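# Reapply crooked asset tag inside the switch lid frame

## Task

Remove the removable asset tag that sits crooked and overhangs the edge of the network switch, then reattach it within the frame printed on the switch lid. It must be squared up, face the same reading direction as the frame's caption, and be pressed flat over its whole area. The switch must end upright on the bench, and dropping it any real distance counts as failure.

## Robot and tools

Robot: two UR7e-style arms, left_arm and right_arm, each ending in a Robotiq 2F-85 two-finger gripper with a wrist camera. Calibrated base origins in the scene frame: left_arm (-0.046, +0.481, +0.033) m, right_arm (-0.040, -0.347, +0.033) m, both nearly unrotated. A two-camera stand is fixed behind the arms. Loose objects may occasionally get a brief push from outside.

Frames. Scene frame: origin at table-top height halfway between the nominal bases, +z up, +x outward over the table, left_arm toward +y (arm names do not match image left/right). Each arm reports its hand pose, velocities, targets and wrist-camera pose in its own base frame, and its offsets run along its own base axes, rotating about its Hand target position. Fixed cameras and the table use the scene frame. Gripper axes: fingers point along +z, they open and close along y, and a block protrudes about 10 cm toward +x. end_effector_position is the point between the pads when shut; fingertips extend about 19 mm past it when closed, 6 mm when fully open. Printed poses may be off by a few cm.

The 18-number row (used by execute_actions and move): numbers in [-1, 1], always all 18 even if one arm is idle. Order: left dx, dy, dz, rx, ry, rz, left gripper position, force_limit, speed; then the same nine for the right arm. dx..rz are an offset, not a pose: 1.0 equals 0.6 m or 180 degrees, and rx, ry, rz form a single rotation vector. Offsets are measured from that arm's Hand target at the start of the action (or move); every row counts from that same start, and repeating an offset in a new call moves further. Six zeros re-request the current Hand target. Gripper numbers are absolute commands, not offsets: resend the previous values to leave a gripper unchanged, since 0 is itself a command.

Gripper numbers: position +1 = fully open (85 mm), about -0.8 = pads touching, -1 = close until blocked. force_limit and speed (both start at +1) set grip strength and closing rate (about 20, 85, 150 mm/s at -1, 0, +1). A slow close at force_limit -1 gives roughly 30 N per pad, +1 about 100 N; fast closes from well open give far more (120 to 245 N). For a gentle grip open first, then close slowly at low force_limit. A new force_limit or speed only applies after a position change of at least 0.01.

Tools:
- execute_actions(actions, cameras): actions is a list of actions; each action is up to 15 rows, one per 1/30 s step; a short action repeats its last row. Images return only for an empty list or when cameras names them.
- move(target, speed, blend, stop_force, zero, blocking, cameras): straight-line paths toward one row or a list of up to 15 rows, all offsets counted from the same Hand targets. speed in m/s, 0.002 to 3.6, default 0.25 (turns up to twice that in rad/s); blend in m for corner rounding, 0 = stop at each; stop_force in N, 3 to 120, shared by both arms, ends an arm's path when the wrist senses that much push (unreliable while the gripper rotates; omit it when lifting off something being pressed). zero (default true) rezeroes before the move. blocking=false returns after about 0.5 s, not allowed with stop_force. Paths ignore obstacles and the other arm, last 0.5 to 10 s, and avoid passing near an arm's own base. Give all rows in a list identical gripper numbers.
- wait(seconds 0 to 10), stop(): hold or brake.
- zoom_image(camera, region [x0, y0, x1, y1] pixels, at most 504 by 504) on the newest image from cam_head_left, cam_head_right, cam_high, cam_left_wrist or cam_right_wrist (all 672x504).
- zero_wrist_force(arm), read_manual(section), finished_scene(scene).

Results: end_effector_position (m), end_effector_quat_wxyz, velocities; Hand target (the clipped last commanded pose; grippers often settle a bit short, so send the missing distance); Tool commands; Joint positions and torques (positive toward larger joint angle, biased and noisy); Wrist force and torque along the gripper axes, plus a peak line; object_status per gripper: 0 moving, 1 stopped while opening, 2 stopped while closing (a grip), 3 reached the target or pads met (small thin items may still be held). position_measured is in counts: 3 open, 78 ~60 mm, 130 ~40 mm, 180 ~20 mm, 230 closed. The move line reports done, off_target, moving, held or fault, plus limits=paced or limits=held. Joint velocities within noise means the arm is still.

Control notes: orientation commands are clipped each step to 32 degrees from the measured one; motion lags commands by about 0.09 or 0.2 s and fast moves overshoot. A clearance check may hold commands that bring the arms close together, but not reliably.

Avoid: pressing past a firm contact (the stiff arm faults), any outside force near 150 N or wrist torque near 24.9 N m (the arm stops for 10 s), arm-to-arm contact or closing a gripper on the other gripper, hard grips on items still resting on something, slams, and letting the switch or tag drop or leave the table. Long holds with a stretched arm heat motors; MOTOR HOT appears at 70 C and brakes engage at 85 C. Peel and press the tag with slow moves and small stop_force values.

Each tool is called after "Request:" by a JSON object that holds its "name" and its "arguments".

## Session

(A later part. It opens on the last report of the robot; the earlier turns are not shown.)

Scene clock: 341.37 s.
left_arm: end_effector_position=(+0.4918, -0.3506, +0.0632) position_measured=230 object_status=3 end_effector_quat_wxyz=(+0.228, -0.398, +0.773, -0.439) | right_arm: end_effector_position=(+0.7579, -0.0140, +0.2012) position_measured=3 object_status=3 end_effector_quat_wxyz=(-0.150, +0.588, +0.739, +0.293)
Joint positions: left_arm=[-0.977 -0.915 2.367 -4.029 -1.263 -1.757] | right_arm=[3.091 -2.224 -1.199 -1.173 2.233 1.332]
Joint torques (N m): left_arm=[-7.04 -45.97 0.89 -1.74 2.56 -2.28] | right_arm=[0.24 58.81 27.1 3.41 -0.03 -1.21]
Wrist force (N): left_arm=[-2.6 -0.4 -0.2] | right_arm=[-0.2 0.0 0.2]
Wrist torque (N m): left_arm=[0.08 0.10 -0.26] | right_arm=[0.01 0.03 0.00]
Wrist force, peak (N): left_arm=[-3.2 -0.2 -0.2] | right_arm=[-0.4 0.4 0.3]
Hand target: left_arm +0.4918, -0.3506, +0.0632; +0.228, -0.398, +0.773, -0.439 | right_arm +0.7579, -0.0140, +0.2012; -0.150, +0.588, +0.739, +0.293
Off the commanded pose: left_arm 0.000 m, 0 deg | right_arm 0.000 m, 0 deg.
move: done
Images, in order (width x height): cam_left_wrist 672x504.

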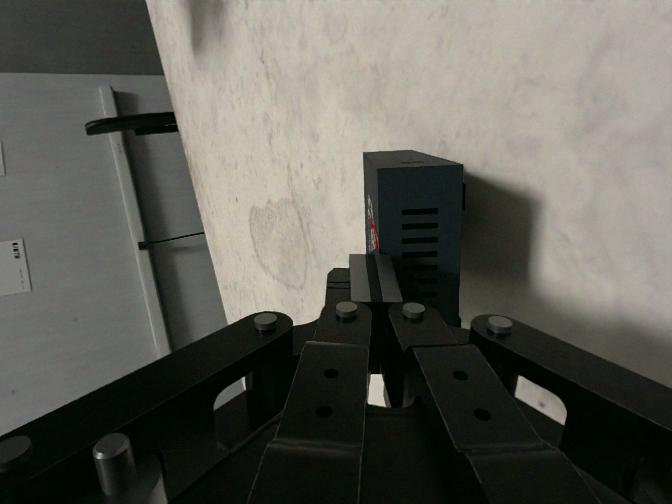

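Request:
{"name": "move", "arguments": {"target": [-0.014,0.01,-0.088,0,0,0,-1,-0.6,-1,0,0,0,0,0,0,1,1,1], "speed": 0.04, "cameras": ["cam_left_wrist","cam_high","cam_head_left"]}}

Request:
{"name": "zoom_image", "arguments": {"camera": "cam_left_wrist", "region": [240, 120, 480, 300]}}

Request:
{"name": "zoom_image", "arguments": {"camera": "cam_high", "region": [290, 260, 410, 350]}}

Scene clock: 348.80 s.
left_arm: end_effector_position=(+0.4834, -0.3447, +0.0106) position_measured=230 object_status=3 end_effector_quat_wxyz=(+0.228, -0.398, +0.772, -0.440) | right_arm: end_effector_position=(+0.7579, -0.0140, +0.2012) position_measured=3 object_status=3 end_effector_quat_wxyz=(-0.150, +0.588, +0.739, +0.293)
Joint positions: left_arm=[-0.987 -0.74 2.36 -4.196 -1.254 -1.762] | right_arm=[3.091 -2.224 -1.199 -1.173 2.233 1.332]
Joint torques (N m): left_arm=[-4.66 -6.75 -1.99 6.08 1.44 -2.29] | right_arm=[-0.03 57.77 26.6 3.43 0.02 -1.28]
Wrist force (N): left_arm=[0.4 -36.8 -34.3] | right_arm=[-0.2 0.0 -0.1]
Wrist torque (N m): left_arm=[0.37 0.05 -0.23] | right_arm=[0.01 0.03 0.00]
Wrist force, peak (N): left_arm=[0.4 -36.8 -34.3] | right_arm=[-0.2 0.6 0.2]
Hand target: left_arm +0.4834, -0.3446, +0.0104; +0.228, -0.398, +0.773, -0.439 | right_arm +0.7579, -0.0140, +0.2012; -0.150, +0.588, +0.739, +0.293
Off the commanded pose: left_arm 0.000 m, 0 deg | right_arm 0.000 m, 0 deg.
move: done
Images, in order (width x height): cam_head_left 672x504, cam_high 672x504, cam_left_wrist 672x504.

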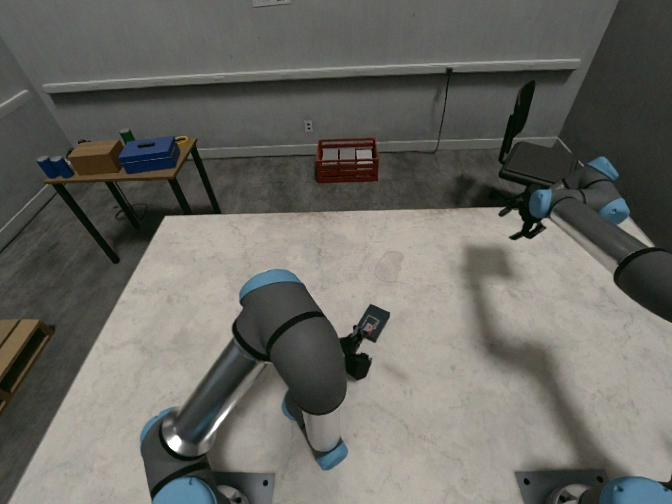

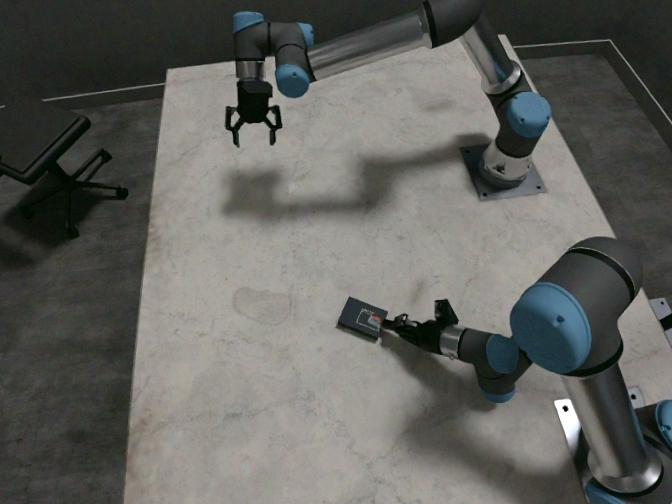

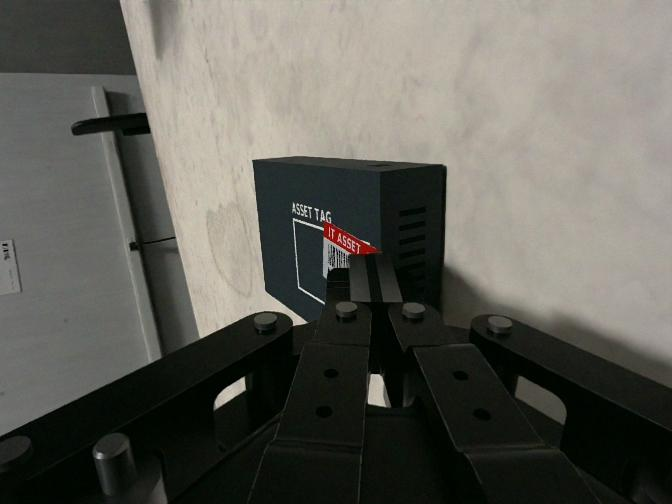

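Scaled by 2.100.

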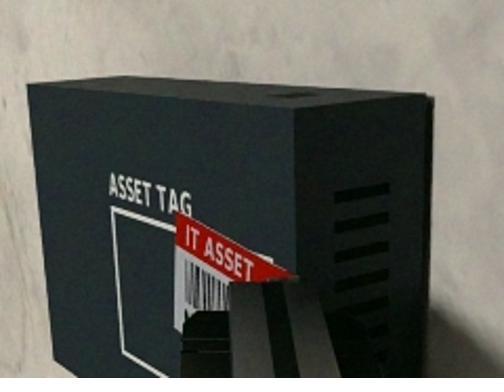

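Scaled by 4.200.

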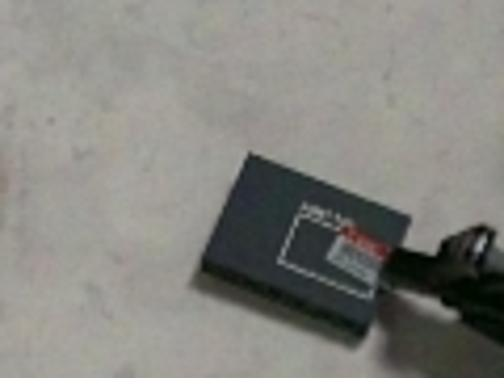

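Request:
{"name": "move", "arguments": {"target": [0,0,0.007,0,0,0,-1,-0.6,-1,-0.3235,0.7117,-0.168,-0.1835,0.1186,-0.2297,-1,0,0], "cameras": ["cam_left_wrist","cam_right_wrist","cam_high"]}}

Scene clock: 372.07 s.
left_arm: end_effector_position=(+0.4834, -0.3446, +0.0146) position_measured=230 object_status=3 end_effector_quat_wxyz=(+0.228, -0.398, +0.773, -0.439) | right_arm: end_effector_position=(+0.5639, +0.4130, +0.1004) position_measured=232 object_status=3 end_effector_quat_wxyz=(+0.000, +0.866, +0.500, +0.000)
Joint positions: left_arm=[-0.987 -0.754 2.364 -4.186 -1.254 -1.762] | right_arm=[3.966 -2.141 -1.428 -1.143 1.571 2.918]
Joint torques (N m): left_arm=[1.55 -48.04 4.16 -1.53 1.54 -1.78] | right_arm=[8.29 35.99 31.29 1.23 -1.41 1.4]
Wrist force (N): left_arm=[-3.2 -1.3 -1.1] | right_arm=[0.5 -1.4 -0.2]
Wrist torque (N m): left_arm=[0.02 0.17 -0.25] | right_arm=[-0.12 -0.19 -0.28]
Wrist force, peak (N): left_arm=[0.8 -39.4 -37.7] | right_arm=[1.3 -2.7 0.2]
Hand target: left_arm +0.4834, -0.3446, +0.0146; +0.228, -0.398, +0.773, -0.439 | right_arm +0.5638, +0.4130, +0.1004; +0.000, +0.866, +0.500, +0.000
Off the commanded pose: left_arm 0.000 m, 0 deg | right_arm 0.000 m, 0 deg.
move: done
Images, in order (width x height): cam_high 672x504, cam_left_wrist 672x504, cam_right_wrist 672x504.

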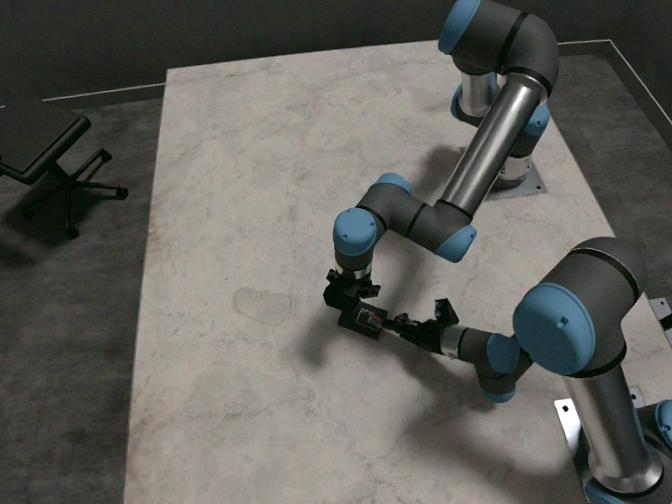

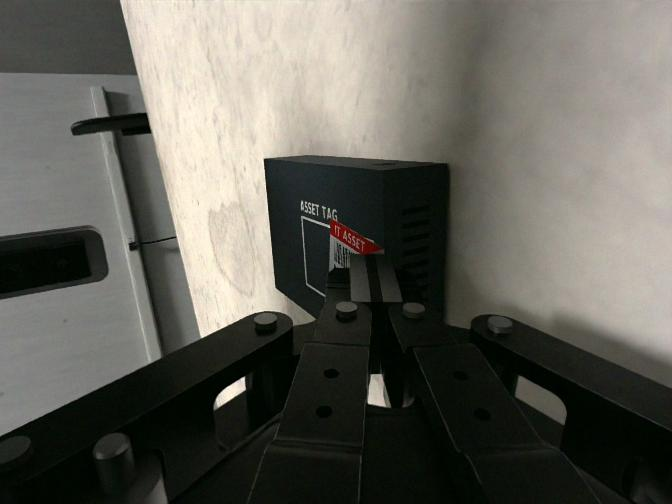

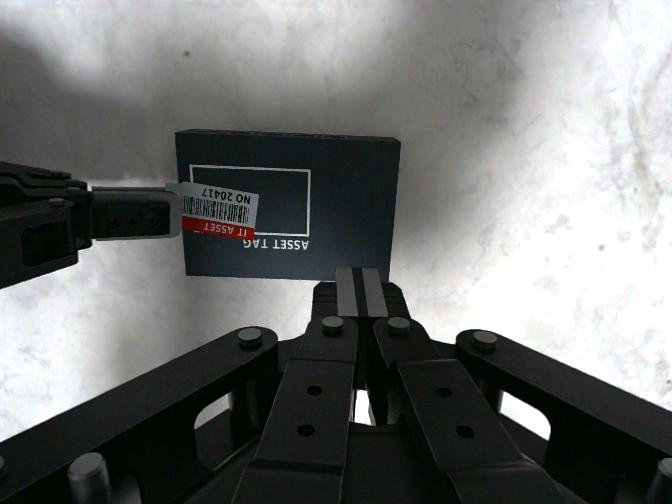

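Request:
{"name": "move", "arguments": {"target": [[0,0,0,0,0,0,-1,-0.6,-1,0.0043,-0.0025,-0.12,0,0,0,-1,0,0],[0,0,0,0,0,0,-1,-0.6,-1,0.0043,-0.0025,-0.155,0,0,0,-1,0,0]], "speed": [0.15,0.02], "stop_force": 15, "cameras": ["cam_left_wrist","cam_right_wrist"]}}

Request:
{"name": "zoom_image", "arguments": {"camera": "cam_right_wrist", "region": [0, 0, 504, 400]}}

Scene clock: 381.17 s.
left_arm: end_effector_position=(+0.4834, -0.3446, +0.0146) position_measured=230 object_status=3 end_effector_quat_wxyz=(+0.228, -0.398, +0.773, -0.439) | right_arm: end_effector_position=(+0.5664, +0.4115, +0.0176) position_measured=232 object_status=3 end_effector_quat_wxyz=(+0.000, +0.866, +0.500, +0.000)
Joint positions: left_arm=[-0.987 -0.754 2.364 -4.186 -1.254 -1.762] | right_arm=[3.961 -2.24 -1.501 -0.972 1.571 2.914]
Joint torques (N m): left_arm=[6.85 -47.66 3.94 -1.61 1.28 -1.09] | right_arm=[-1.01 66.06 28.23 1.11 0.18 -1.61]
Wrist force (N): left_arm=[-3.5 -1.0 -0.6] | right_arm=[1.6 -1.5 -2.7]
Wrist torque (N m): left_arm=[0.02 0.19 -0.26] | right_arm=[-0.08 -0.11 -0.21]
Wrist force, peak (N): left_arm=[-3.5 -1.6 -1.2] | right_arm=[-12.0 -4.3 -34.2]
Hand target: left_arm +0.4834, -0.3446, +0.0146; +0.228, -0.398, +0.773, -0.439 | right_arm +0.5664, +0.4115, +0.0176; +0.000, +0.866, +0.500, +0.000 (not the last commanded pose)
Off the commanded pose: left_arm 0.000 m, 0 deg | right_arm 0.010 m, 0 deg.
move: contact (right_arm); path passed 1 of 2 targets
Images, in order (width x height): cam_left_wrist 672x504, cam_right_wrist 672x504.

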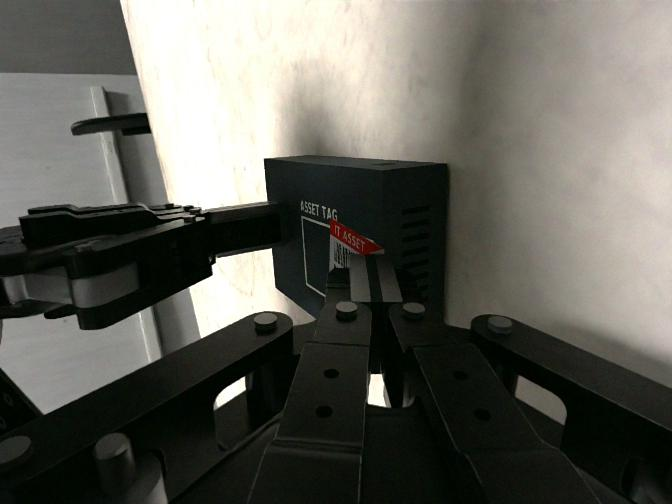

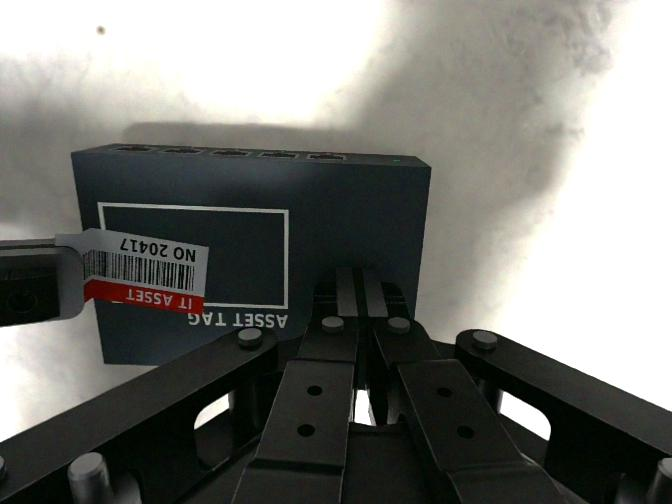

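Scaled by 1.000.

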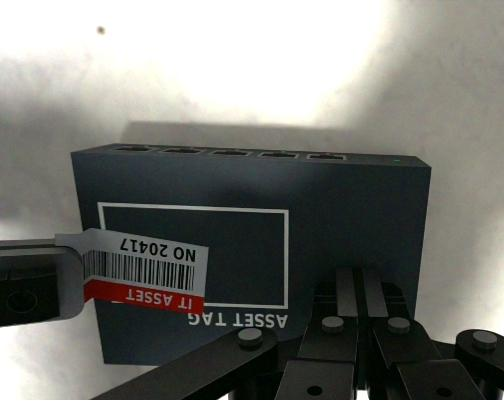

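Request:
{"name": "move", "arguments": {"target": [0,0,0,0,0,0,-1,-0.6,-1,0,0,-0.005,0,0,0,-1,0,0], "speed": 0.01, "stop_force": 20}}

Scene clock: 386.17 s.
left_arm: end_effector_position=(+0.4834, -0.3446, +0.0146) position_measured=230 object_status=3 end_effector_quat_wxyz=(+0.228, -0.398, +0.773, -0.439) | right_arm: end_effector_position=(+0.5665, +0.4116, +0.0172) position_measured=232 object_status=3 end_effector_quat_wxyz=(+0.000, +0.866, +0.500, +0.000)
Joint positions: left_arm=[-0.987 -0.754 2.364 -4.186 -1.254 -1.762] | right_arm=[3.961 -2.241 -1.501 -0.97 1.571 2.914]
Joint torques (N m): left_arm=[6.92 -46.46 3.54 -1.61 1.12 -0.64] | right_arm=[3.46 50.35 23.59 1.55 0.16 -1.12]
Wrist force (N): left_arm=[-3.4 -1.4 -1.1] | right_arm=[-10.4 -2.6 -25.2]
Wrist torque (N m): left_arm=[-0.02 0.16 -0.25] | right_arm=[-0.05 -0.06 -0.21]
Wrist force, peak (N): left_arm=[-3.8 -1.3 -1.0] | right_arm=[-13.7 -3.7 -34.1]
Hand target: left_arm +0.4834, -0.3446, +0.0146; +0.228, -0.398, +0.773, -0.439 | right_arm +0.5665, +0.4116, +0.0172; +0.000, +0.866, +0.500, +0.000 (not the last commanded pose)
Off the commanded pose: left_arm 0.000 m, 0 deg | right_arm 0.003 m, 0 deg.
move: contact (right_arm)

Request:
{"name": "move", "arguments": {"target": [[0.004,-0.003,0.03,0,0,0,-1,-0.6,-1,0,0,0,0,0,0,-1,0,0],[0.0203,-0.0145,0.075,0,0,0,-1,-0.6,-1,0,0,0,0,0,0,-1,0,0]], "speed": 0.015, "blend": [0.005,0], "cameras": ["cam_left_wrist","cam_right_wrist"]}}

Scene clock: 399.47 s.
left_arm: end_effector_position=(+0.4955, -0.3533, +0.0595) position_measured=230 object_status=3 end_effector_quat_wxyz=(+0.228, -0.398, +0.773, -0.439) | right_arm: end_effector_position=(+0.5665, +0.4116, +0.0172) position_measured=232 object_status=3 end_effector_quat_wxyz=(+0.000, +0.866, +0.500, +0.000)
Joint positions: left_arm=[-0.972 -0.901 2.352 -4.029 -1.267 -1.754] | right_arm=[3.961 -2.241 -1.501 -0.97 1.571 2.914]
Joint torques (N m): left_arm=[7.02 -46.99 -12.83 -1.07 -2.26 1.95] | right_arm=[3.19 32.13 6.67 0.29 0.22 -1.04]
Wrist force (N): left_arm=[-3.4 -2.3 -0.5] | right_arm=[-0.1 -1.5 -17.2]
Wrist torque (N m): left_arm=[0.03 0.19 -0.42] | right_arm=[-0.14 -0.10 -0.21]
Wrist force, peak (N): left_arm=[-3.7 1.8 8.6] | right_arm=[-9.4 0.9 -26.4]
Hand target: left_arm +0.4956, -0.3533, +0.0596; +0.228, -0.398, +0.773, -0.439 | right_arm +0.5665, +0.4116, +0.0172; +0.000, +0.866, +0.500, +0.000
Off the commanded pose: left_arm 0.000 m, 0 deg | right_arm 0.000 m, 0 deg.
move: done
Images, in order (width x height): cam_left_wrist 672x504, cam_right_wrist 672x504.

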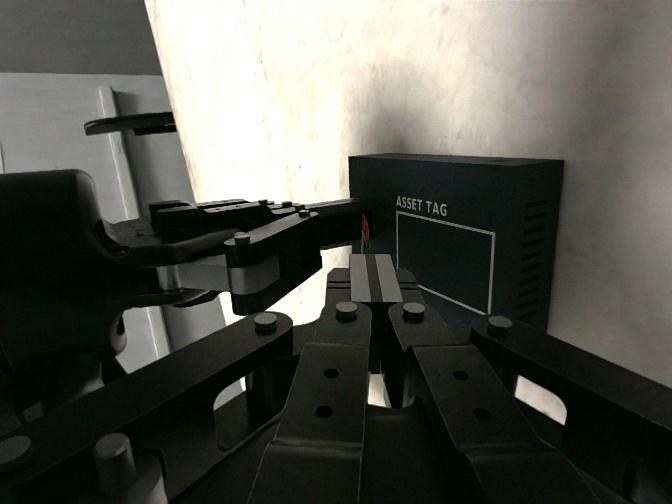

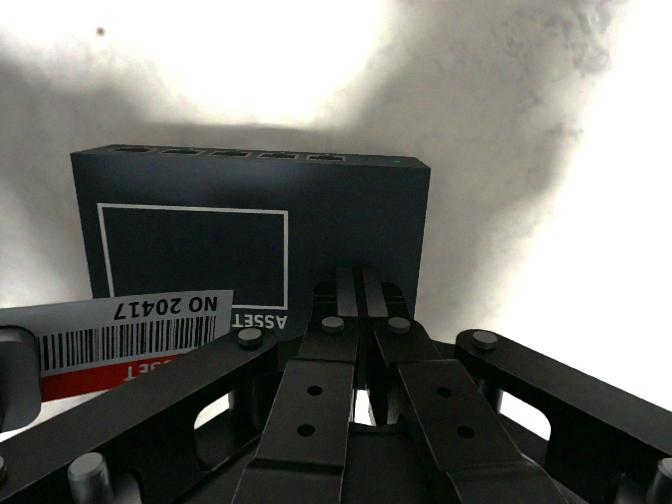

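Request:
{"name": "move", "arguments": {"target": [0.0135,-0.002,-0.0327,0,0,0.026,-1,-0.6,-1,0,0,0,0,0,0,-1,0,0], "speed": 0.05, "cameras": ["cam_left_wrist","cam_right_wrist"]}}

Request:
{"name": "zoom_image", "arguments": {"camera": "cam_right_wrist", "region": [0, 130, 350, 400]}}

Request:
{"name": "zoom_image", "arguments": {"camera": "cam_left_wrist", "region": [320, 140, 560, 320]}}

Scene clock: 426.23 s.
left_arm: end_effector_position=(+0.5036, -0.3545, +0.0400) position_measured=230 object_status=3 end_effector_quat_wxyz=(+0.246, -0.429, +0.756, -0.430) | right_arm: end_effector_position=(+0.5665, +0.4116, +0.0172) position_measured=232 object_status=3 end_effector_quat_wxyz=(+0.000, +0.866, +0.500, +0.000)
Joint positions: left_arm=[-1 -0.839 2.324 -4.041 -1.174 -1.818] | right_arm=[3.961 -2.241 -1.501 -0.97 1.571 2.914]
Joint torques (N m): left_arm=[-6.73 -31.8 -11.5 -4.96 2.96 -2.44] | right_arm=[3.35 25.86 6.66 0.99 0.46 -0.96]
Wrist force (N): left_arm=[-3.1 -2.7 -1.1] | right_arm=[-0.3 -1.4 -17.6]
Wrist torque (N m): left_arm=[0.01 0.17 -0.24] | right_arm=[-0.11 -0.07 -0.21]
Wrist force, peak (N): left_arm=[-3.3 -3.2 -1.2] | right_arm=[-0.2 -1.8 -18.1]
Hand target: left_arm +0.5037, -0.3545, +0.0400; +0.246, -0.429, +0.756, -0.430 | right_arm +0.5665, +0.4116, +0.0172; +0.000, +0.866, +0.500, +0.000
Off the commanded pose: left_arm 0.000 m, 0 deg | right_arm 0.000 m, 0 deg.
move: done
Images, in order (width x height): cam_left_wrist 672x504, cam_right_wrist 672x504.

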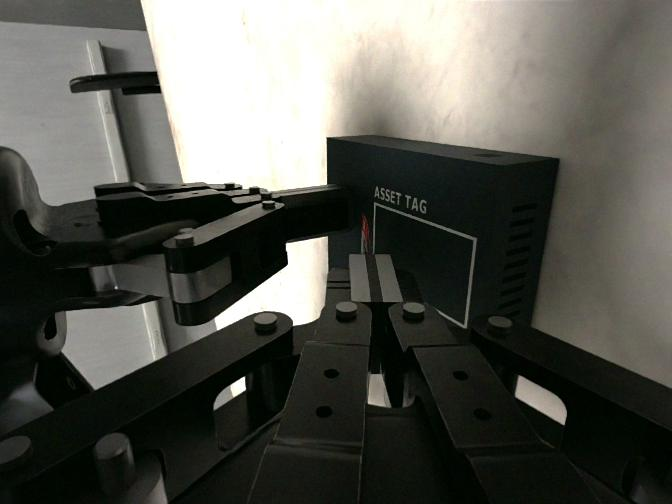

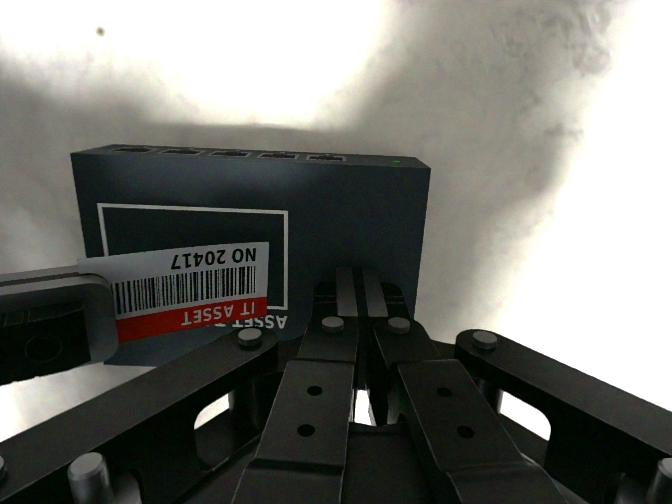

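Scaled by 1.440.

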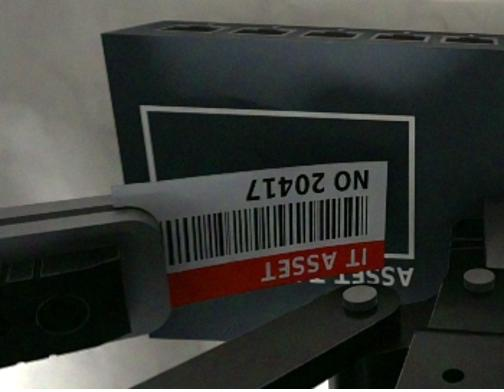

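Scaled by 2.100.

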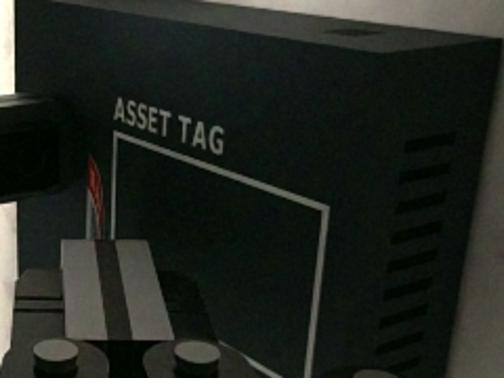

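Request:
{"name": "move", "arguments": {"target": [0,0,-0.018,0,0,0.0111,-1,-0.6,-1,0,0,0,0,0,0,-1,0,0], "speed": 0.03, "cameras": ["cam_right_wrist"]}}

Request:
{"name": "zoom_image", "arguments": {"camera": "cam_right_wrist", "region": [50, 180, 320, 380]}}

Scene clock: 449.10 s.
left_arm: end_effector_position=(+0.5037, -0.3545, +0.0292) position_measured=230 object_status=3 end_effector_quat_wxyz=(+0.253, -0.442, +0.748, -0.425) end_effector_velocity=(+0.000, +0.001, +0.000) end_effector_angular_velocity=(+0.000, -0.001, +0.004) | right_arm: end_effector_position=(+0.5665, +0.4116, +0.0172) position_measured=232 object_status=3 end_effector_quat_wxyz=(+0.000, +0.866, +0.500, +0.000)
Joint positions: left_arm=[-1.019 -0.807 2.317 -4.053 -1.13 -1.85] | right_arm=[3.961 -2.241 -1.501 -0.97 1.571 2.914]
Joint velocities: left_arm=[-0.001 0.002 -0.001 -0.001 0.005 -0.003] | right_arm=[within noise]
Joint torques (N m): left_arm=[-6.19 -32.43 -11.09 -4.86 2.45 -2.36] | right_arm=[3.22 26.25 6.5 1.62 0.44 -1.1]
Wrist force (N): left_arm=[-3.3 -2.7 -1.1] | right_arm=[-0.1 -1.6 -17.8]
Wrist torque (N m): left_arm=[0.05 0.20 -0.25] | right_arm=[-0.15 -0.13 -0.22]
Wrist force, peak (N): left_arm=[-3.4 -3.1 -1.4] | right_arm=[-0.3 -1.6 -18.2]
Hand target: left_arm +0.5037, -0.3545, +0.0292; +0.253, -0.442, +0.748, -0.425 | right_arm +0.5665, +0.4116, +0.0172; +0.000, +0.866, +0.500, +0.000
Off the commanded pose: left_arm 0.000 m, 0 deg | right_arm 0.000 m, 0 deg.
move: done
Images, in order (width x height): cam_right_wrist 672x504.

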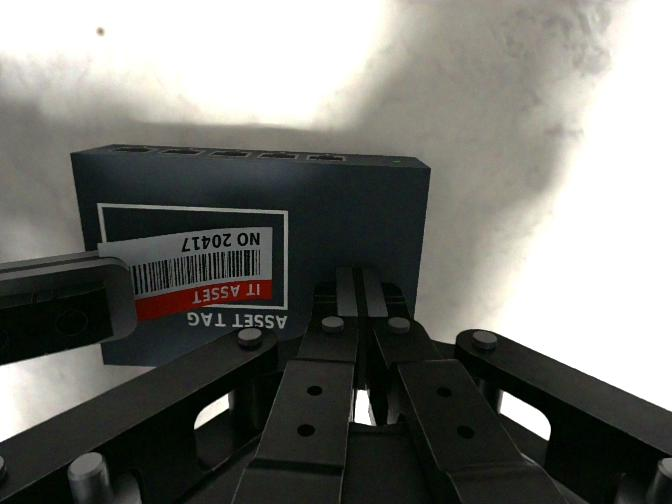

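Scaled by 1.867.

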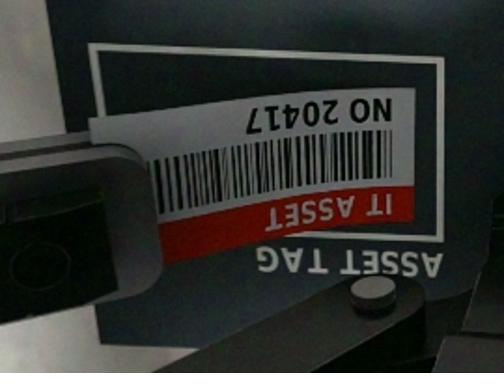

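Request:
{"name": "move", "arguments": {"target": [-0.0035,0.0021,-0.0125,0,0,0,-1,-0.6,-1,0,0,0,0,0,0,-1,0,0], "speed": 0.02, "cameras": ["cam_right_wrist"]}}

Request:
{"name": "zoom_image", "arguments": {"camera": "cam_right_wrist", "region": [50, 180, 320, 380]}}

Request:
{"name": "move", "arguments": {"target": [-0.0042,0.0025,-0.009,0,0,0,-1,-0.6,-1,0,0,0,0,0,0,-1,0,0], "speed": 0.02, "cameras": ["cam_right_wrist","cam_left_wrist"]}}

Request:
{"name": "zoom_image", "arguments": {"camera": "cam_right_wrist", "region": [50, 180, 320, 380]}}

Scene clock: 455.90 s.
left_arm: end_effector_position=(+0.5016, -0.3533, +0.0218) position_measured=230 object_status=3 end_effector_quat_wxyz=(+0.253, -0.442, +0.748, -0.425) | right_arm: end_effector_position=(+0.5665, +0.4116, +0.0172) position_measured=232 object_status=3 end_effector_quat_wxyz=(+0.000, +0.866, +0.500, +0.000)
Joint positions: left_arm=[-1.022 -0.783 2.318 -4.077 -1.128 -1.852] | right_arm=[3.961 -2.241 -1.501 -0.97 1.571 2.914]
Joint torques (N m): left_arm=[-7.17 -35.25 3.3 -4.97 2.64 -2.29] | right_arm=[2.56 25.12 7.53 1.96 0.47 -1.11]
Wrist force (N): left_arm=[-3.6 -2.2 -0.8] | right_arm=[-0.3 -1.6 -17.1]
Wrist torque (N m): left_arm=[0.04 0.21 -0.26] | right_arm=[-0.15 -0.06 -0.22]
Wrist force, peak (N): left_arm=[-3.6 -2.9 -1.2] | right_arm=[-0.3 -1.7 -18.1]
Hand target: left_arm +0.5016, -0.3533, +0.0217; +0.253, -0.442, +0.748, -0.425 | right_arm +0.5665, +0.4116, +0.0172; +0.000, +0.866, +0.500, +0.000
Off the commanded pose: left_arm 0.000 m, 0 deg | right_arm 0.000 m, 0 deg.
move: done
Images, in order (width x height): cam_right_wrist 672x504.

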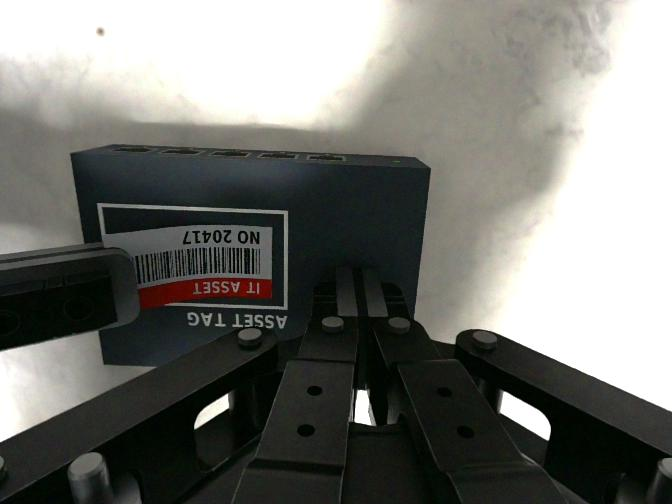

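Scaled by 1.867.

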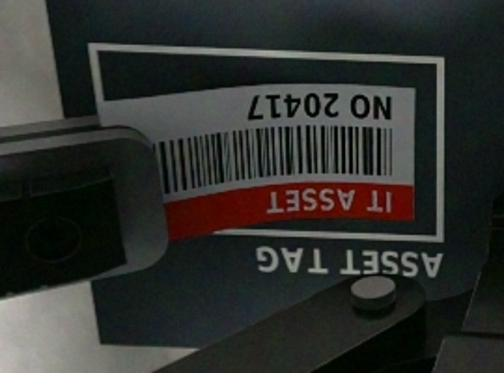

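Scene clock: 456.73 s.
left_arm: end_effector_position=(+0.4991, -0.3518, +0.0163) position_measured=230 object_status=3 end_effector_quat_wxyz=(+0.253, -0.442, +0.748, -0.425) | right_arm: end_effector_position=(+0.5665, +0.4116, +0.0172) position_measured=232 object_status=3 end_effector_quat_wxyz=(+0.000, +0.866, +0.500, +0.000)
Joint positions: left_arm=[-1.025 -0.766 2.322 -4.097 -1.125 -1.854] | right_arm=[3.961 -2.241 -1.501 -0.97 1.571 2.914]
Joint torques (N m): left_arm=[-6.73 -34.55 4.22 -4.34 2.68 -2.31] | right_arm=[2.66 25.4 8.1 2.12 0.45 -1.01]
Wrist force (N): left_arm=[-3.5 -2.7 -0.2] | right_arm=[-0.1 -1.5 -17.2]
Wrist torque (N m): left_arm=[0.02 0.19 -0.27] | right_arm=[-0.13 -0.10 -0.22]
Wrist force, peak (N): left_arm=[-3.4 -3.0 -1.0] | right_arm=[-0.3 -1.6 -17.8]
Hand target: left_arm +0.4990, -0.3518, +0.0163; +0.253, -0.442, +0.748, -0.425 | right_arm +0.5665, +0.4116, +0.0172; +0.000, +0.866, +0.500, +0.000
Off the commanded pose: left_arm 0.000 m, 0 deg | right_arm 0.000 m, 0 deg.
move: done
Images, in order (width x height): cam_left_wrist 672x504, cam_right_wrist 672x504.

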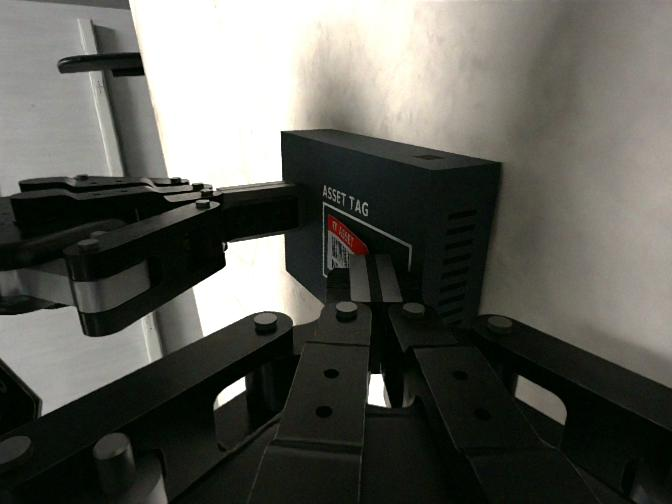

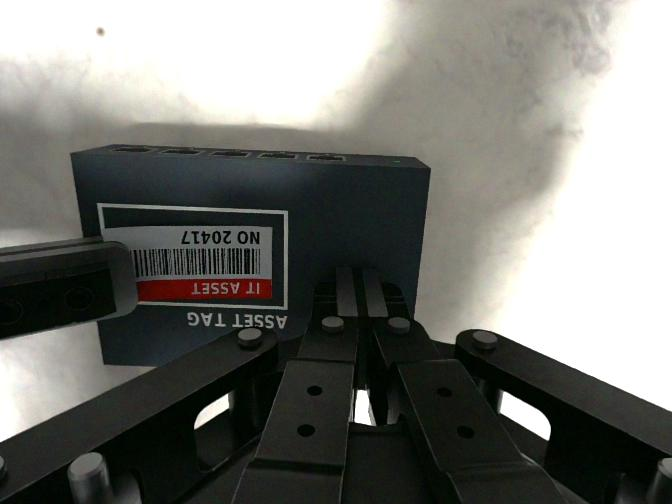

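Scaled by 1.867.

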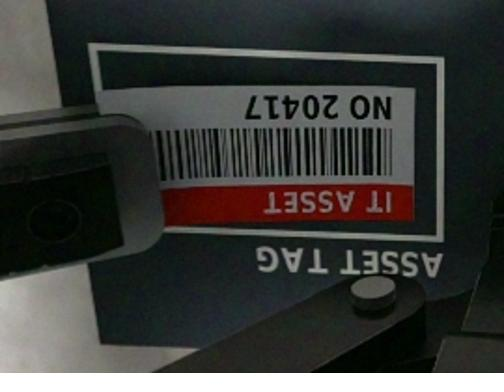

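Request:
{"name": "move", "arguments": {"target": [[0,0,0,0,0,0,-1,-0.6,-1,0,0,0.03,0,0,0,-1,0,0],[0,0,0,0,0,0,-1,-0.6,-1,-0.0503,0.0447,0.03,0,0,0,-1,0,0],[0,0,0,0,0,0,-1,-0.6,-1,-0.0503,0.0447,-0.005,0,0,0,-1,0,0]], "speed": [0.05,0.08,0.02], "blend": [0.003,0.003,0], "stop_force": 18, "zero": true, "cameras": ["cam_right_wrist","cam_left_wrist"]}}

Scene clock: 470.07 s.
left_arm: end_effector_position=(+0.4990, -0.3518, +0.0163) position_measured=230 object_status=3 end_effector_quat_wxyz=(+0.253, -0.442, +0.748, -0.425) | right_arm: end_effector_position=(+0.5363, +0.4385, +0.0241) position_measured=232 object_status=3 end_effector_quat_wxyz=(+0.000, +0.866, +0.500, +0.000)
Joint positions: left_arm=[-1.025 -0.766 2.322 -4.097 -1.125 -1.854] | right_arm=[4.021 -2.217 -1.523 -0.972 1.571 2.973]
Joint torques (N m): left_arm=[-6.85 -33.73 4.16 -4.88 2.6 -1.71] | right_arm=[6.76 67.95 29.99 1.19 -1.12 0.94]
Wrist force (N): left_arm=[-3.4 -2.7 -0.5] | right_arm=[0.4 -1.3 0.0]
Wrist torque (N m): left_arm=[0.04 0.18 -0.26] | right_arm=[-0.12 -0.15 -0.29]
Wrist force, peak (N): left_arm=[-3.7 -3.1 -0.5] | right_arm=[0.0 -1.8 -18.0]
Hand target: left_arm +0.4990, -0.3518, +0.0163; +0.253, -0.442, +0.748, -0.425 | right_arm +0.5363, +0.4384, +0.0241; +0.000, +0.866, +0.500, +0.000 (not the last commanded pose)
Off the commanded pose: left_arm 0.000 m, 0 deg | right_arm 0.010 m, 0 deg.
move: held (right_arm; a check stopped the path); path passed 2 of 3 targets; limits=held
pose unreachable (right arm): on one or more control steps of this call, first in action 0 (counted from 0), this arm could not follow its commanded pose, so it was not sent that pose on those steps. It may still have moved: this result reports where it is.
cause: moving toward the commanded pose would bring a part of the arm too close to another arm (this arm's gripper and the left arm's gripper, 6 mm apart when this arm was first held).
Images, in order (width x height): cam_left_wrist 672x504, cam_right_wrist 672x504.

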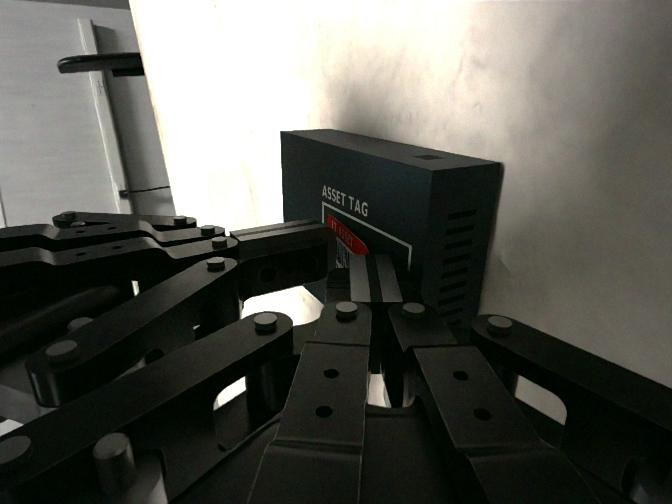

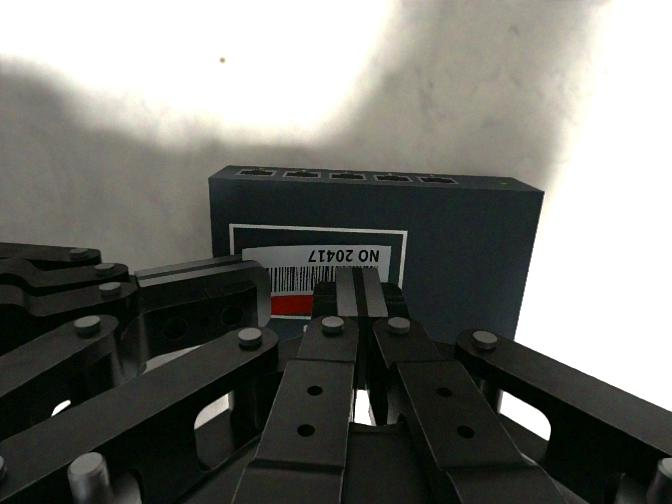

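Request:
{"name": "move", "arguments": {"target": [[0,0,0,0,0,0,-1,-0.6,-1,0.0087,-0.005,0,0,0,0,-1,0,0],[0,0,0,0,0,0,-1,-0.6,-1,0.0087,-0.005,-0.018,0,0,0,-1,0,0]], "speed": [0.03,0.02], "stop_force": 20, "cameras": ["cam_right_wrist","cam_left_wrist"]}}

Scene clock: 476.97 s.
left_arm: end_effector_position=(+0.4990, -0.3518, +0.0163) position_measured=230 object_status=3 end_effector_quat_wxyz=(+0.253, -0.442, +0.748, -0.425) | right_arm: end_effector_position=(+0.5416, +0.4355, +0.0174) position_measured=232 object_status=3 end_effector_quat_wxyz=(+0.000, +0.866, +0.500, +0.000)
Joint positions: left_arm=[-1.025 -0.766 2.322 -4.097 -1.125 -1.854] | right_arm=[4.012 -2.23 -1.52 -0.961 1.571 2.964]
Joint torques (N m): left_arm=[-7.13 -33.59 3.34 -4.95 2.51 -0.9] | right_arm=[3.16 51.98 23.27 1.08 0.55 -0.51]
Wrist force (N): left_arm=[-3.2 -2.4 0.3] | right_arm=[-7.3 -4.1 -22.4]
Wrist torque (N m): left_arm=[0.06 0.13 -0.26] | right_arm=[-0.05 -0.09 -0.22]
Wrist force, peak (N): left_arm=[-3.6 -3.2 -0.2] | right_arm=[-21.0 -6.5 -51.8]
Hand target: left_arm +0.4990, -0.3518, +0.0163; +0.253, -0.442, +0.748, -0.425 | right_arm +0.5416, +0.4355, +0.0174; +0.000, +0.866, +0.500, +0.000 (not the last commanded pose)
Off the commanded pose: left_arm 0.000 m, 0 deg | right_arm 0.004 m, 0 deg.
move: contact (right_arm); path passed 1 of 2 targets
Images, in order (width x height): cam_left_wrist 672x504, cam_right_wrist 672x504.

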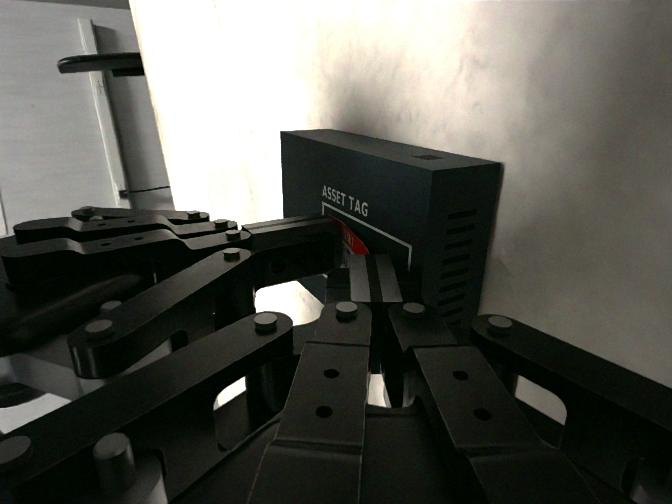

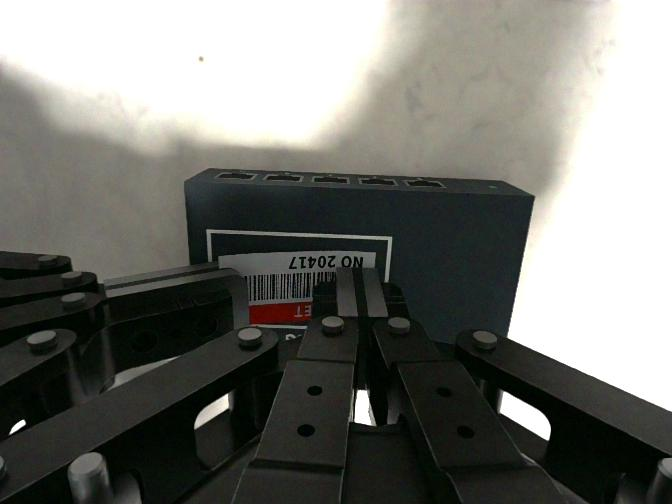

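Request:
{"name": "move", "arguments": {"target": [0,0,0,0,0,0,-0.7,-1,-1,0,0,0,0,0,0,-1,0,0], "cameras": ["cam_right_wrist"]}}

Request:
{"name": "zoom_image", "arguments": {"camera": "cam_right_wrist", "region": [90, 200, 440, 370]}}

Request:
{"name": "move", "arguments": {"target": [-0.013,0.0077,0,0,0,0,-0.7,-1,-1,0,0,0,0,0,0,-1,0,0], "speed": 0.02, "cameras": ["cam_right_wrist","cam_left_wrist"]}}

Request:
{"name": "zoom_image", "arguments": {"camera": "cam_right_wrist", "region": [90, 200, 440, 370]}}

Scene clock: 488.43 s.
left_arm: end_effector_position=(+0.4991, -0.3518, +0.0163) position_measured=219 object_status=0 end_effector_quat_wxyz=(+0.253, -0.442, +0.748, -0.425) | right_arm: end_effector_position=(+0.5416, +0.4355, +0.0174) position_measured=232 object_status=3 end_effector_quat_wxyz=(+0.000, +0.866, +0.500, +0.000)
Joint positions: left_arm=[-1.025 -0.766 2.322 -4.097 -1.124 -1.854] | right_arm=[4.012 -2.23 -1.52 -0.961 1.571 2.964]
Joint torques (N m): left_arm=[-6.6 -33.51 3.1 1.1 0.6 -0.12] | right_arm=[4.04 52.28 23.52 3.17 0.66 0.96]
Wrist force (N): left_arm=[-3.2 -17.4 -3.4] | right_arm=[-6.3 -5.3 -18.5]
Wrist torque (N m): left_arm=[0.06 0.20 -0.28] | right_arm=[-0.04 -0.14 -0.21]
Wrist force, peak (N): left_arm=[-3.0 -17.8 -3.7] | right_arm=[-7.5 -4.0 -23.3]
Hand target: left_arm +0.4990, -0.3518, +0.0163; +0.253, -0.442, +0.748, -0.425 | right_arm +0.5416, +0.4355, +0.0174; +0.000, +0.866, +0.500, +0.000
Off the commanded pose: left_arm 0.000 m, 0 deg | right_arm 0.000 m, 0 deg.
move: done
Images, in order (width x height): cam_right_wrist 672x504.

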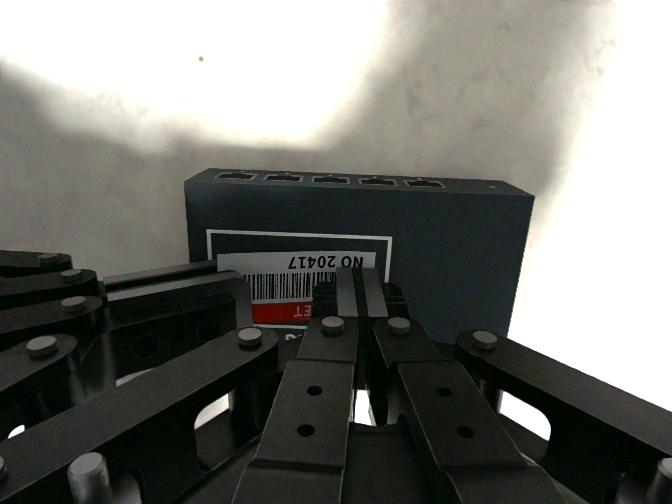

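Scaled by 1.440.

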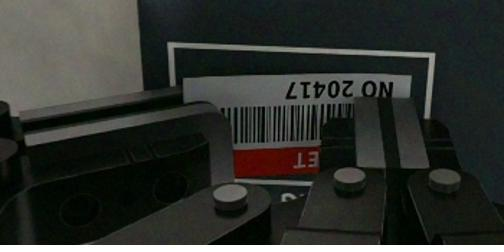

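Scene clock: 489.27 s.
left_arm: end_effector_position=(+0.4913, -0.3472, +0.0163) position_measured=219 object_status=1 end_effector_quat_wxyz=(+0.253, -0.442, +0.748, -0.425) | right_arm: end_effector_position=(+0.5416, +0.4355, +0.0174) position_measured=232 object_status=3 end_effector_quat_wxyz=(+0.000, +0.866, +0.500, +0.000)
Joint positions: left_arm=[-1.037 -0.767 2.347 -4.118 -1.115 -1.862] | right_arm=[4.012 -2.23 -1.52 -0.961 1.571 2.964]
Joint torques (N m): left_arm=[-7.13 -47.67 2.9 -4.79 2.83 -2.4] | right_arm=[3.45 52.13 23.05 3.26 0.52 0.95]
Wrist force (N): left_arm=[-3.7 -2.9 -0.6] | right_arm=[-6.7 -3.4 -21.8]
Wrist torque (N m): left_arm=[-0.03 0.22 -0.25] | right_arm=[-0.02 -0.10 -0.21]
Wrist force, peak (N): left_arm=[-3.3 -20.5 0.7] | right_arm=[-6.7 -3.9 -22.4]
Hand target: left_arm +0.4912, -0.3472, +0.0163; +0.253, -0.442, +0.748, -0.425 | right_arm +0.5416, +0.4355, +0.0174; +0.000, +0.866, +0.500, +0.000
Off the commanded pose: left_arm 0.000 m, 0 deg | right_arm 0.000 m, 0 deg.
move: done
Images, in order (width x height): cam_left_wrist 672x504, cam_right_wrist 672x504.

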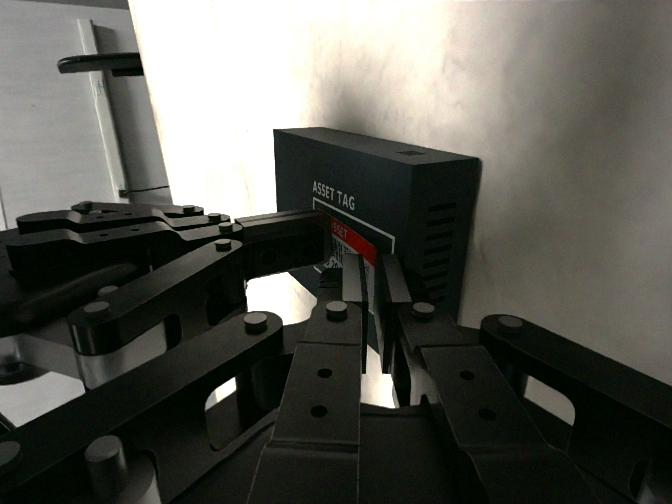

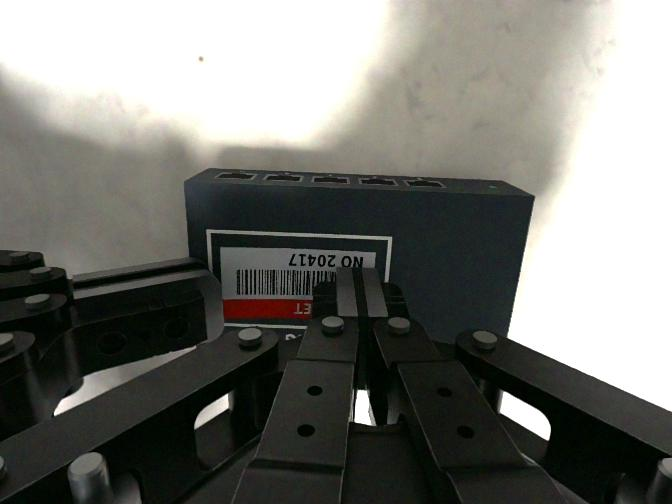

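Scaled by 1.440.

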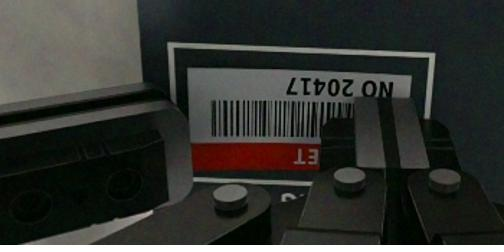

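Request:
{"name": "move", "arguments": {"target": [[-0.05,0.0295,0,0,0,0,-0.7,-1,-1,0,0,0,0,0,0,-1,0,0],[-0.2,0.118,0.15,0,0,0,-0.7,-1,-1,0,0,0,0,0,0,-1,0,0]], "speed": [0.05,0.2], "blend": [0.005,0]}}

Request:
{"name": "move", "arguments": {"target": [0,0,0,0,0,0,-0.7,-1,-1,0,0,0.06,0,0,0,-1,0,0], "speed": 0.06, "cameras": ["cam_right_wrist"]}}

Request:
{"name": "zoom_image", "arguments": {"camera": "cam_right_wrist", "region": [150, 130, 450, 330]}}

Scene clock: 500.07 s.
left_arm: end_effector_position=(+0.3713, -0.2764, +0.1063) position_measured=219 object_status=1 end_effector_quat_wxyz=(+0.253, -0.442, +0.748, -0.425) | right_arm: end_effector_position=(+0.5416, +0.4355, +0.0174) position_measured=232 object_status=3 end_effector_quat_wxyz=(+0.000, +0.866, +0.500, +0.000)
Joint positions: left_arm=[-1.339 -1.171 2.806 -4.051 -0.876 -2.083] | right_arm=[4.012 -2.23 -1.52 -0.961 1.571 2.964]
Joint torques (N m): left_arm=[-7.08 -29.48 6.02 -1.27 3.04 -2.12] | right_arm=[3.84 49.38 13.63 3.52 0.57 0.89]
Wrist force (N): left_arm=[-3.9 -3.7 -0.7] | right_arm=[-6.7 -3.3 -21.6]
Wrist torque (N m): left_arm=[-0.18 0.27 -0.26] | right_arm=[0.01 -0.07 -0.20]
Wrist force, peak (N): left_arm=[-4.5 -3.7 -1.8] | right_arm=[-6.7 -3.4 -22.6]
Hand target: left_arm +0.3712, -0.2764, +0.1063; +0.253, -0.442, +0.748, -0.425 | right_arm +0.5416, +0.4355, +0.0174; +0.000, +0.866, +0.500, +0.000
Off the commanded pose: left_arm 0.000 m, 0 deg | right_arm 0.000 m, 0 deg.
move: done

Scene clock: 501.13 s.
left_arm: end_effector_position=(+0.3712, -0.2764, +0.1063) position_measured=219 object_status=1 end_effector_quat_wxyz=(+0.253, -0.442, +0.748, -0.425) | right_arm: end_effector_position=(+0.5416, +0.4355, +0.0533) position_measured=232 object_status=3 end_effector_quat_wxyz=(+0.000, +0.866, +0.500, +0.000)
Joint positions: left_arm=[-1.339 -1.172 2.806 -4.05 -0.876 -2.083] | right_arm=[4.012 -2.184 -1.492 -1.035 1.571 2.964]
Joint torques (N m): left_arm=[-6.65 -29.56 5.72 -1.18 3.12 -2.26] | right_arm=[0.98 67.67 29.98 1.16 0.23 0.2]
Wrist force (N): left_arm=[-3.9 -3.5 -0.4] | right_arm=[0.1 -1.3 0.3]
Wrist torque (N m): left_arm=[-0.14 0.28 -0.26] | right_arm=[-0.12 -0.12 -0.22]
Wrist force, peak (N): left_arm=[-4.3 -3.6 -0.4] | right_arm=[-7.1 -3.5 -22.1]
Hand target: left_arm +0.3712, -0.2764, +0.1063; +0.253, -0.442, +0.748, -0.425 | right_arm +0.5416, +0.4355, +0.0534; +0.000, +0.866, +0.500, +0.000
Off the commanded pose: left_arm 0.000 m, 0 deg | right_arm 0.000 m, 0 deg.
move: done
Images, in order (width x height): cam_right_wrist 672x504.

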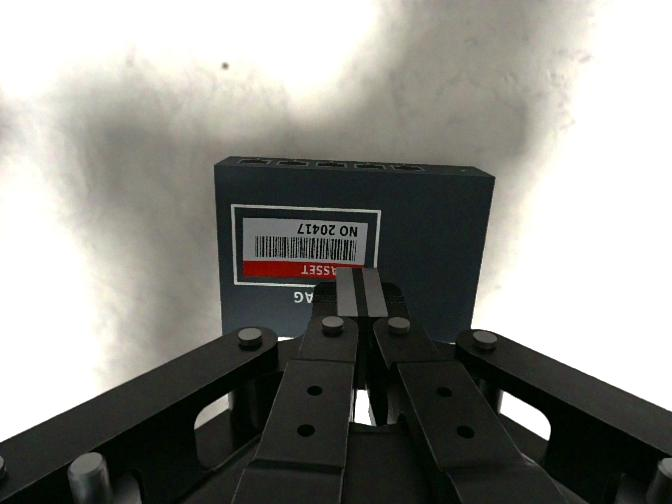

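Scaled by 1.680.

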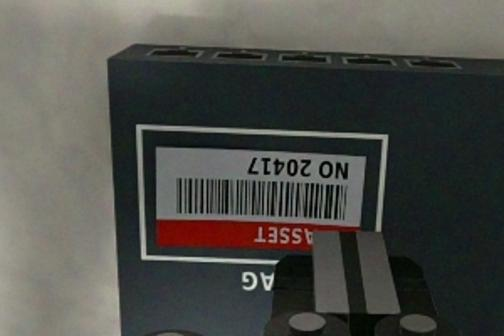

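Request:
{"name": "move", "arguments": {"target": [[0,0,0,0,0,0,-0.7,-1,-1,-0.0573,0.0408,-0.05,0,0,0,-1,0,0],[0,0,0,0,0,0,-0.7,-1,-1,-0.0573,0.0408,-0.0602,0,0,0,-1,0,0],[0,0,0,0,0,0,-0.7,-1,-1,-0.0573,0.0408,-0.05,0,0,0,-1,0,0],[0,0,0,0,0,0,-0.7,-1,-1,-0.04,0.0308,-0.05,0,0,0,-1,0,0],[0,0,0,0,0,0,-0.7,-1,-1,-0.04,0.0308,-0.0602,0,0,0,-1,0,0],[0,0,0,0,0,0,-0.7,-1,-1,-0.04,0.0308,-0.05,0,0,0,-1,0,0]], "speed": [0.1,0.02,0.04,0.04,0.02,0.04]}}

Scene clock: 521.50 s.
left_arm: end_effector_position=(+0.3712, -0.2764, +0.1063) position_measured=219 object_status=1 end_effector_quat_wxyz=(+0.253, -0.442, +0.748, -0.425) | right_arm: end_effector_position=(+0.5176, +0.4540, +0.0232) position_measured=232 object_status=3 end_effector_quat_wxyz=(+0.000, +0.866, +0.500, +0.000)
Joint positions: left_arm=[-1.339 -1.172 2.806 -4.05 -0.876 -2.083] | right_arm=[4.057 -2.209 -1.539 -0.963 1.571 3.009]
Joint torques (N m): left_arm=[-6.33 -29.45 5.66 -1.13 3.09 -2.28] | right_arm=[-7.89 67.66 29.82 1.29 1.45 -1.57]
Wrist force (N): left_arm=[-4.2 -3.6 -0.4] | right_arm=[0.1 -1.4 0.0]
Wrist torque (N m): left_arm=[-0.15 0.34 -0.26] | right_arm=[-0.15 -0.11 -0.22]
Wrist force, peak (N): left_arm=[-4.5 -3.7 -0.4] | right_arm=[-2.8 -2.0 -7.4]
Hand target: left_arm +0.3712, -0.2764, +0.1063; +0.253, -0.442, +0.748, -0.425 | right_arm +0.5176, +0.4540, +0.0234; +0.000, +0.866, +0.500, +0.000
Off the commanded pose: left_arm 0.000 m, 0 deg | right_arm 0.000 m, 0 deg.
move: done


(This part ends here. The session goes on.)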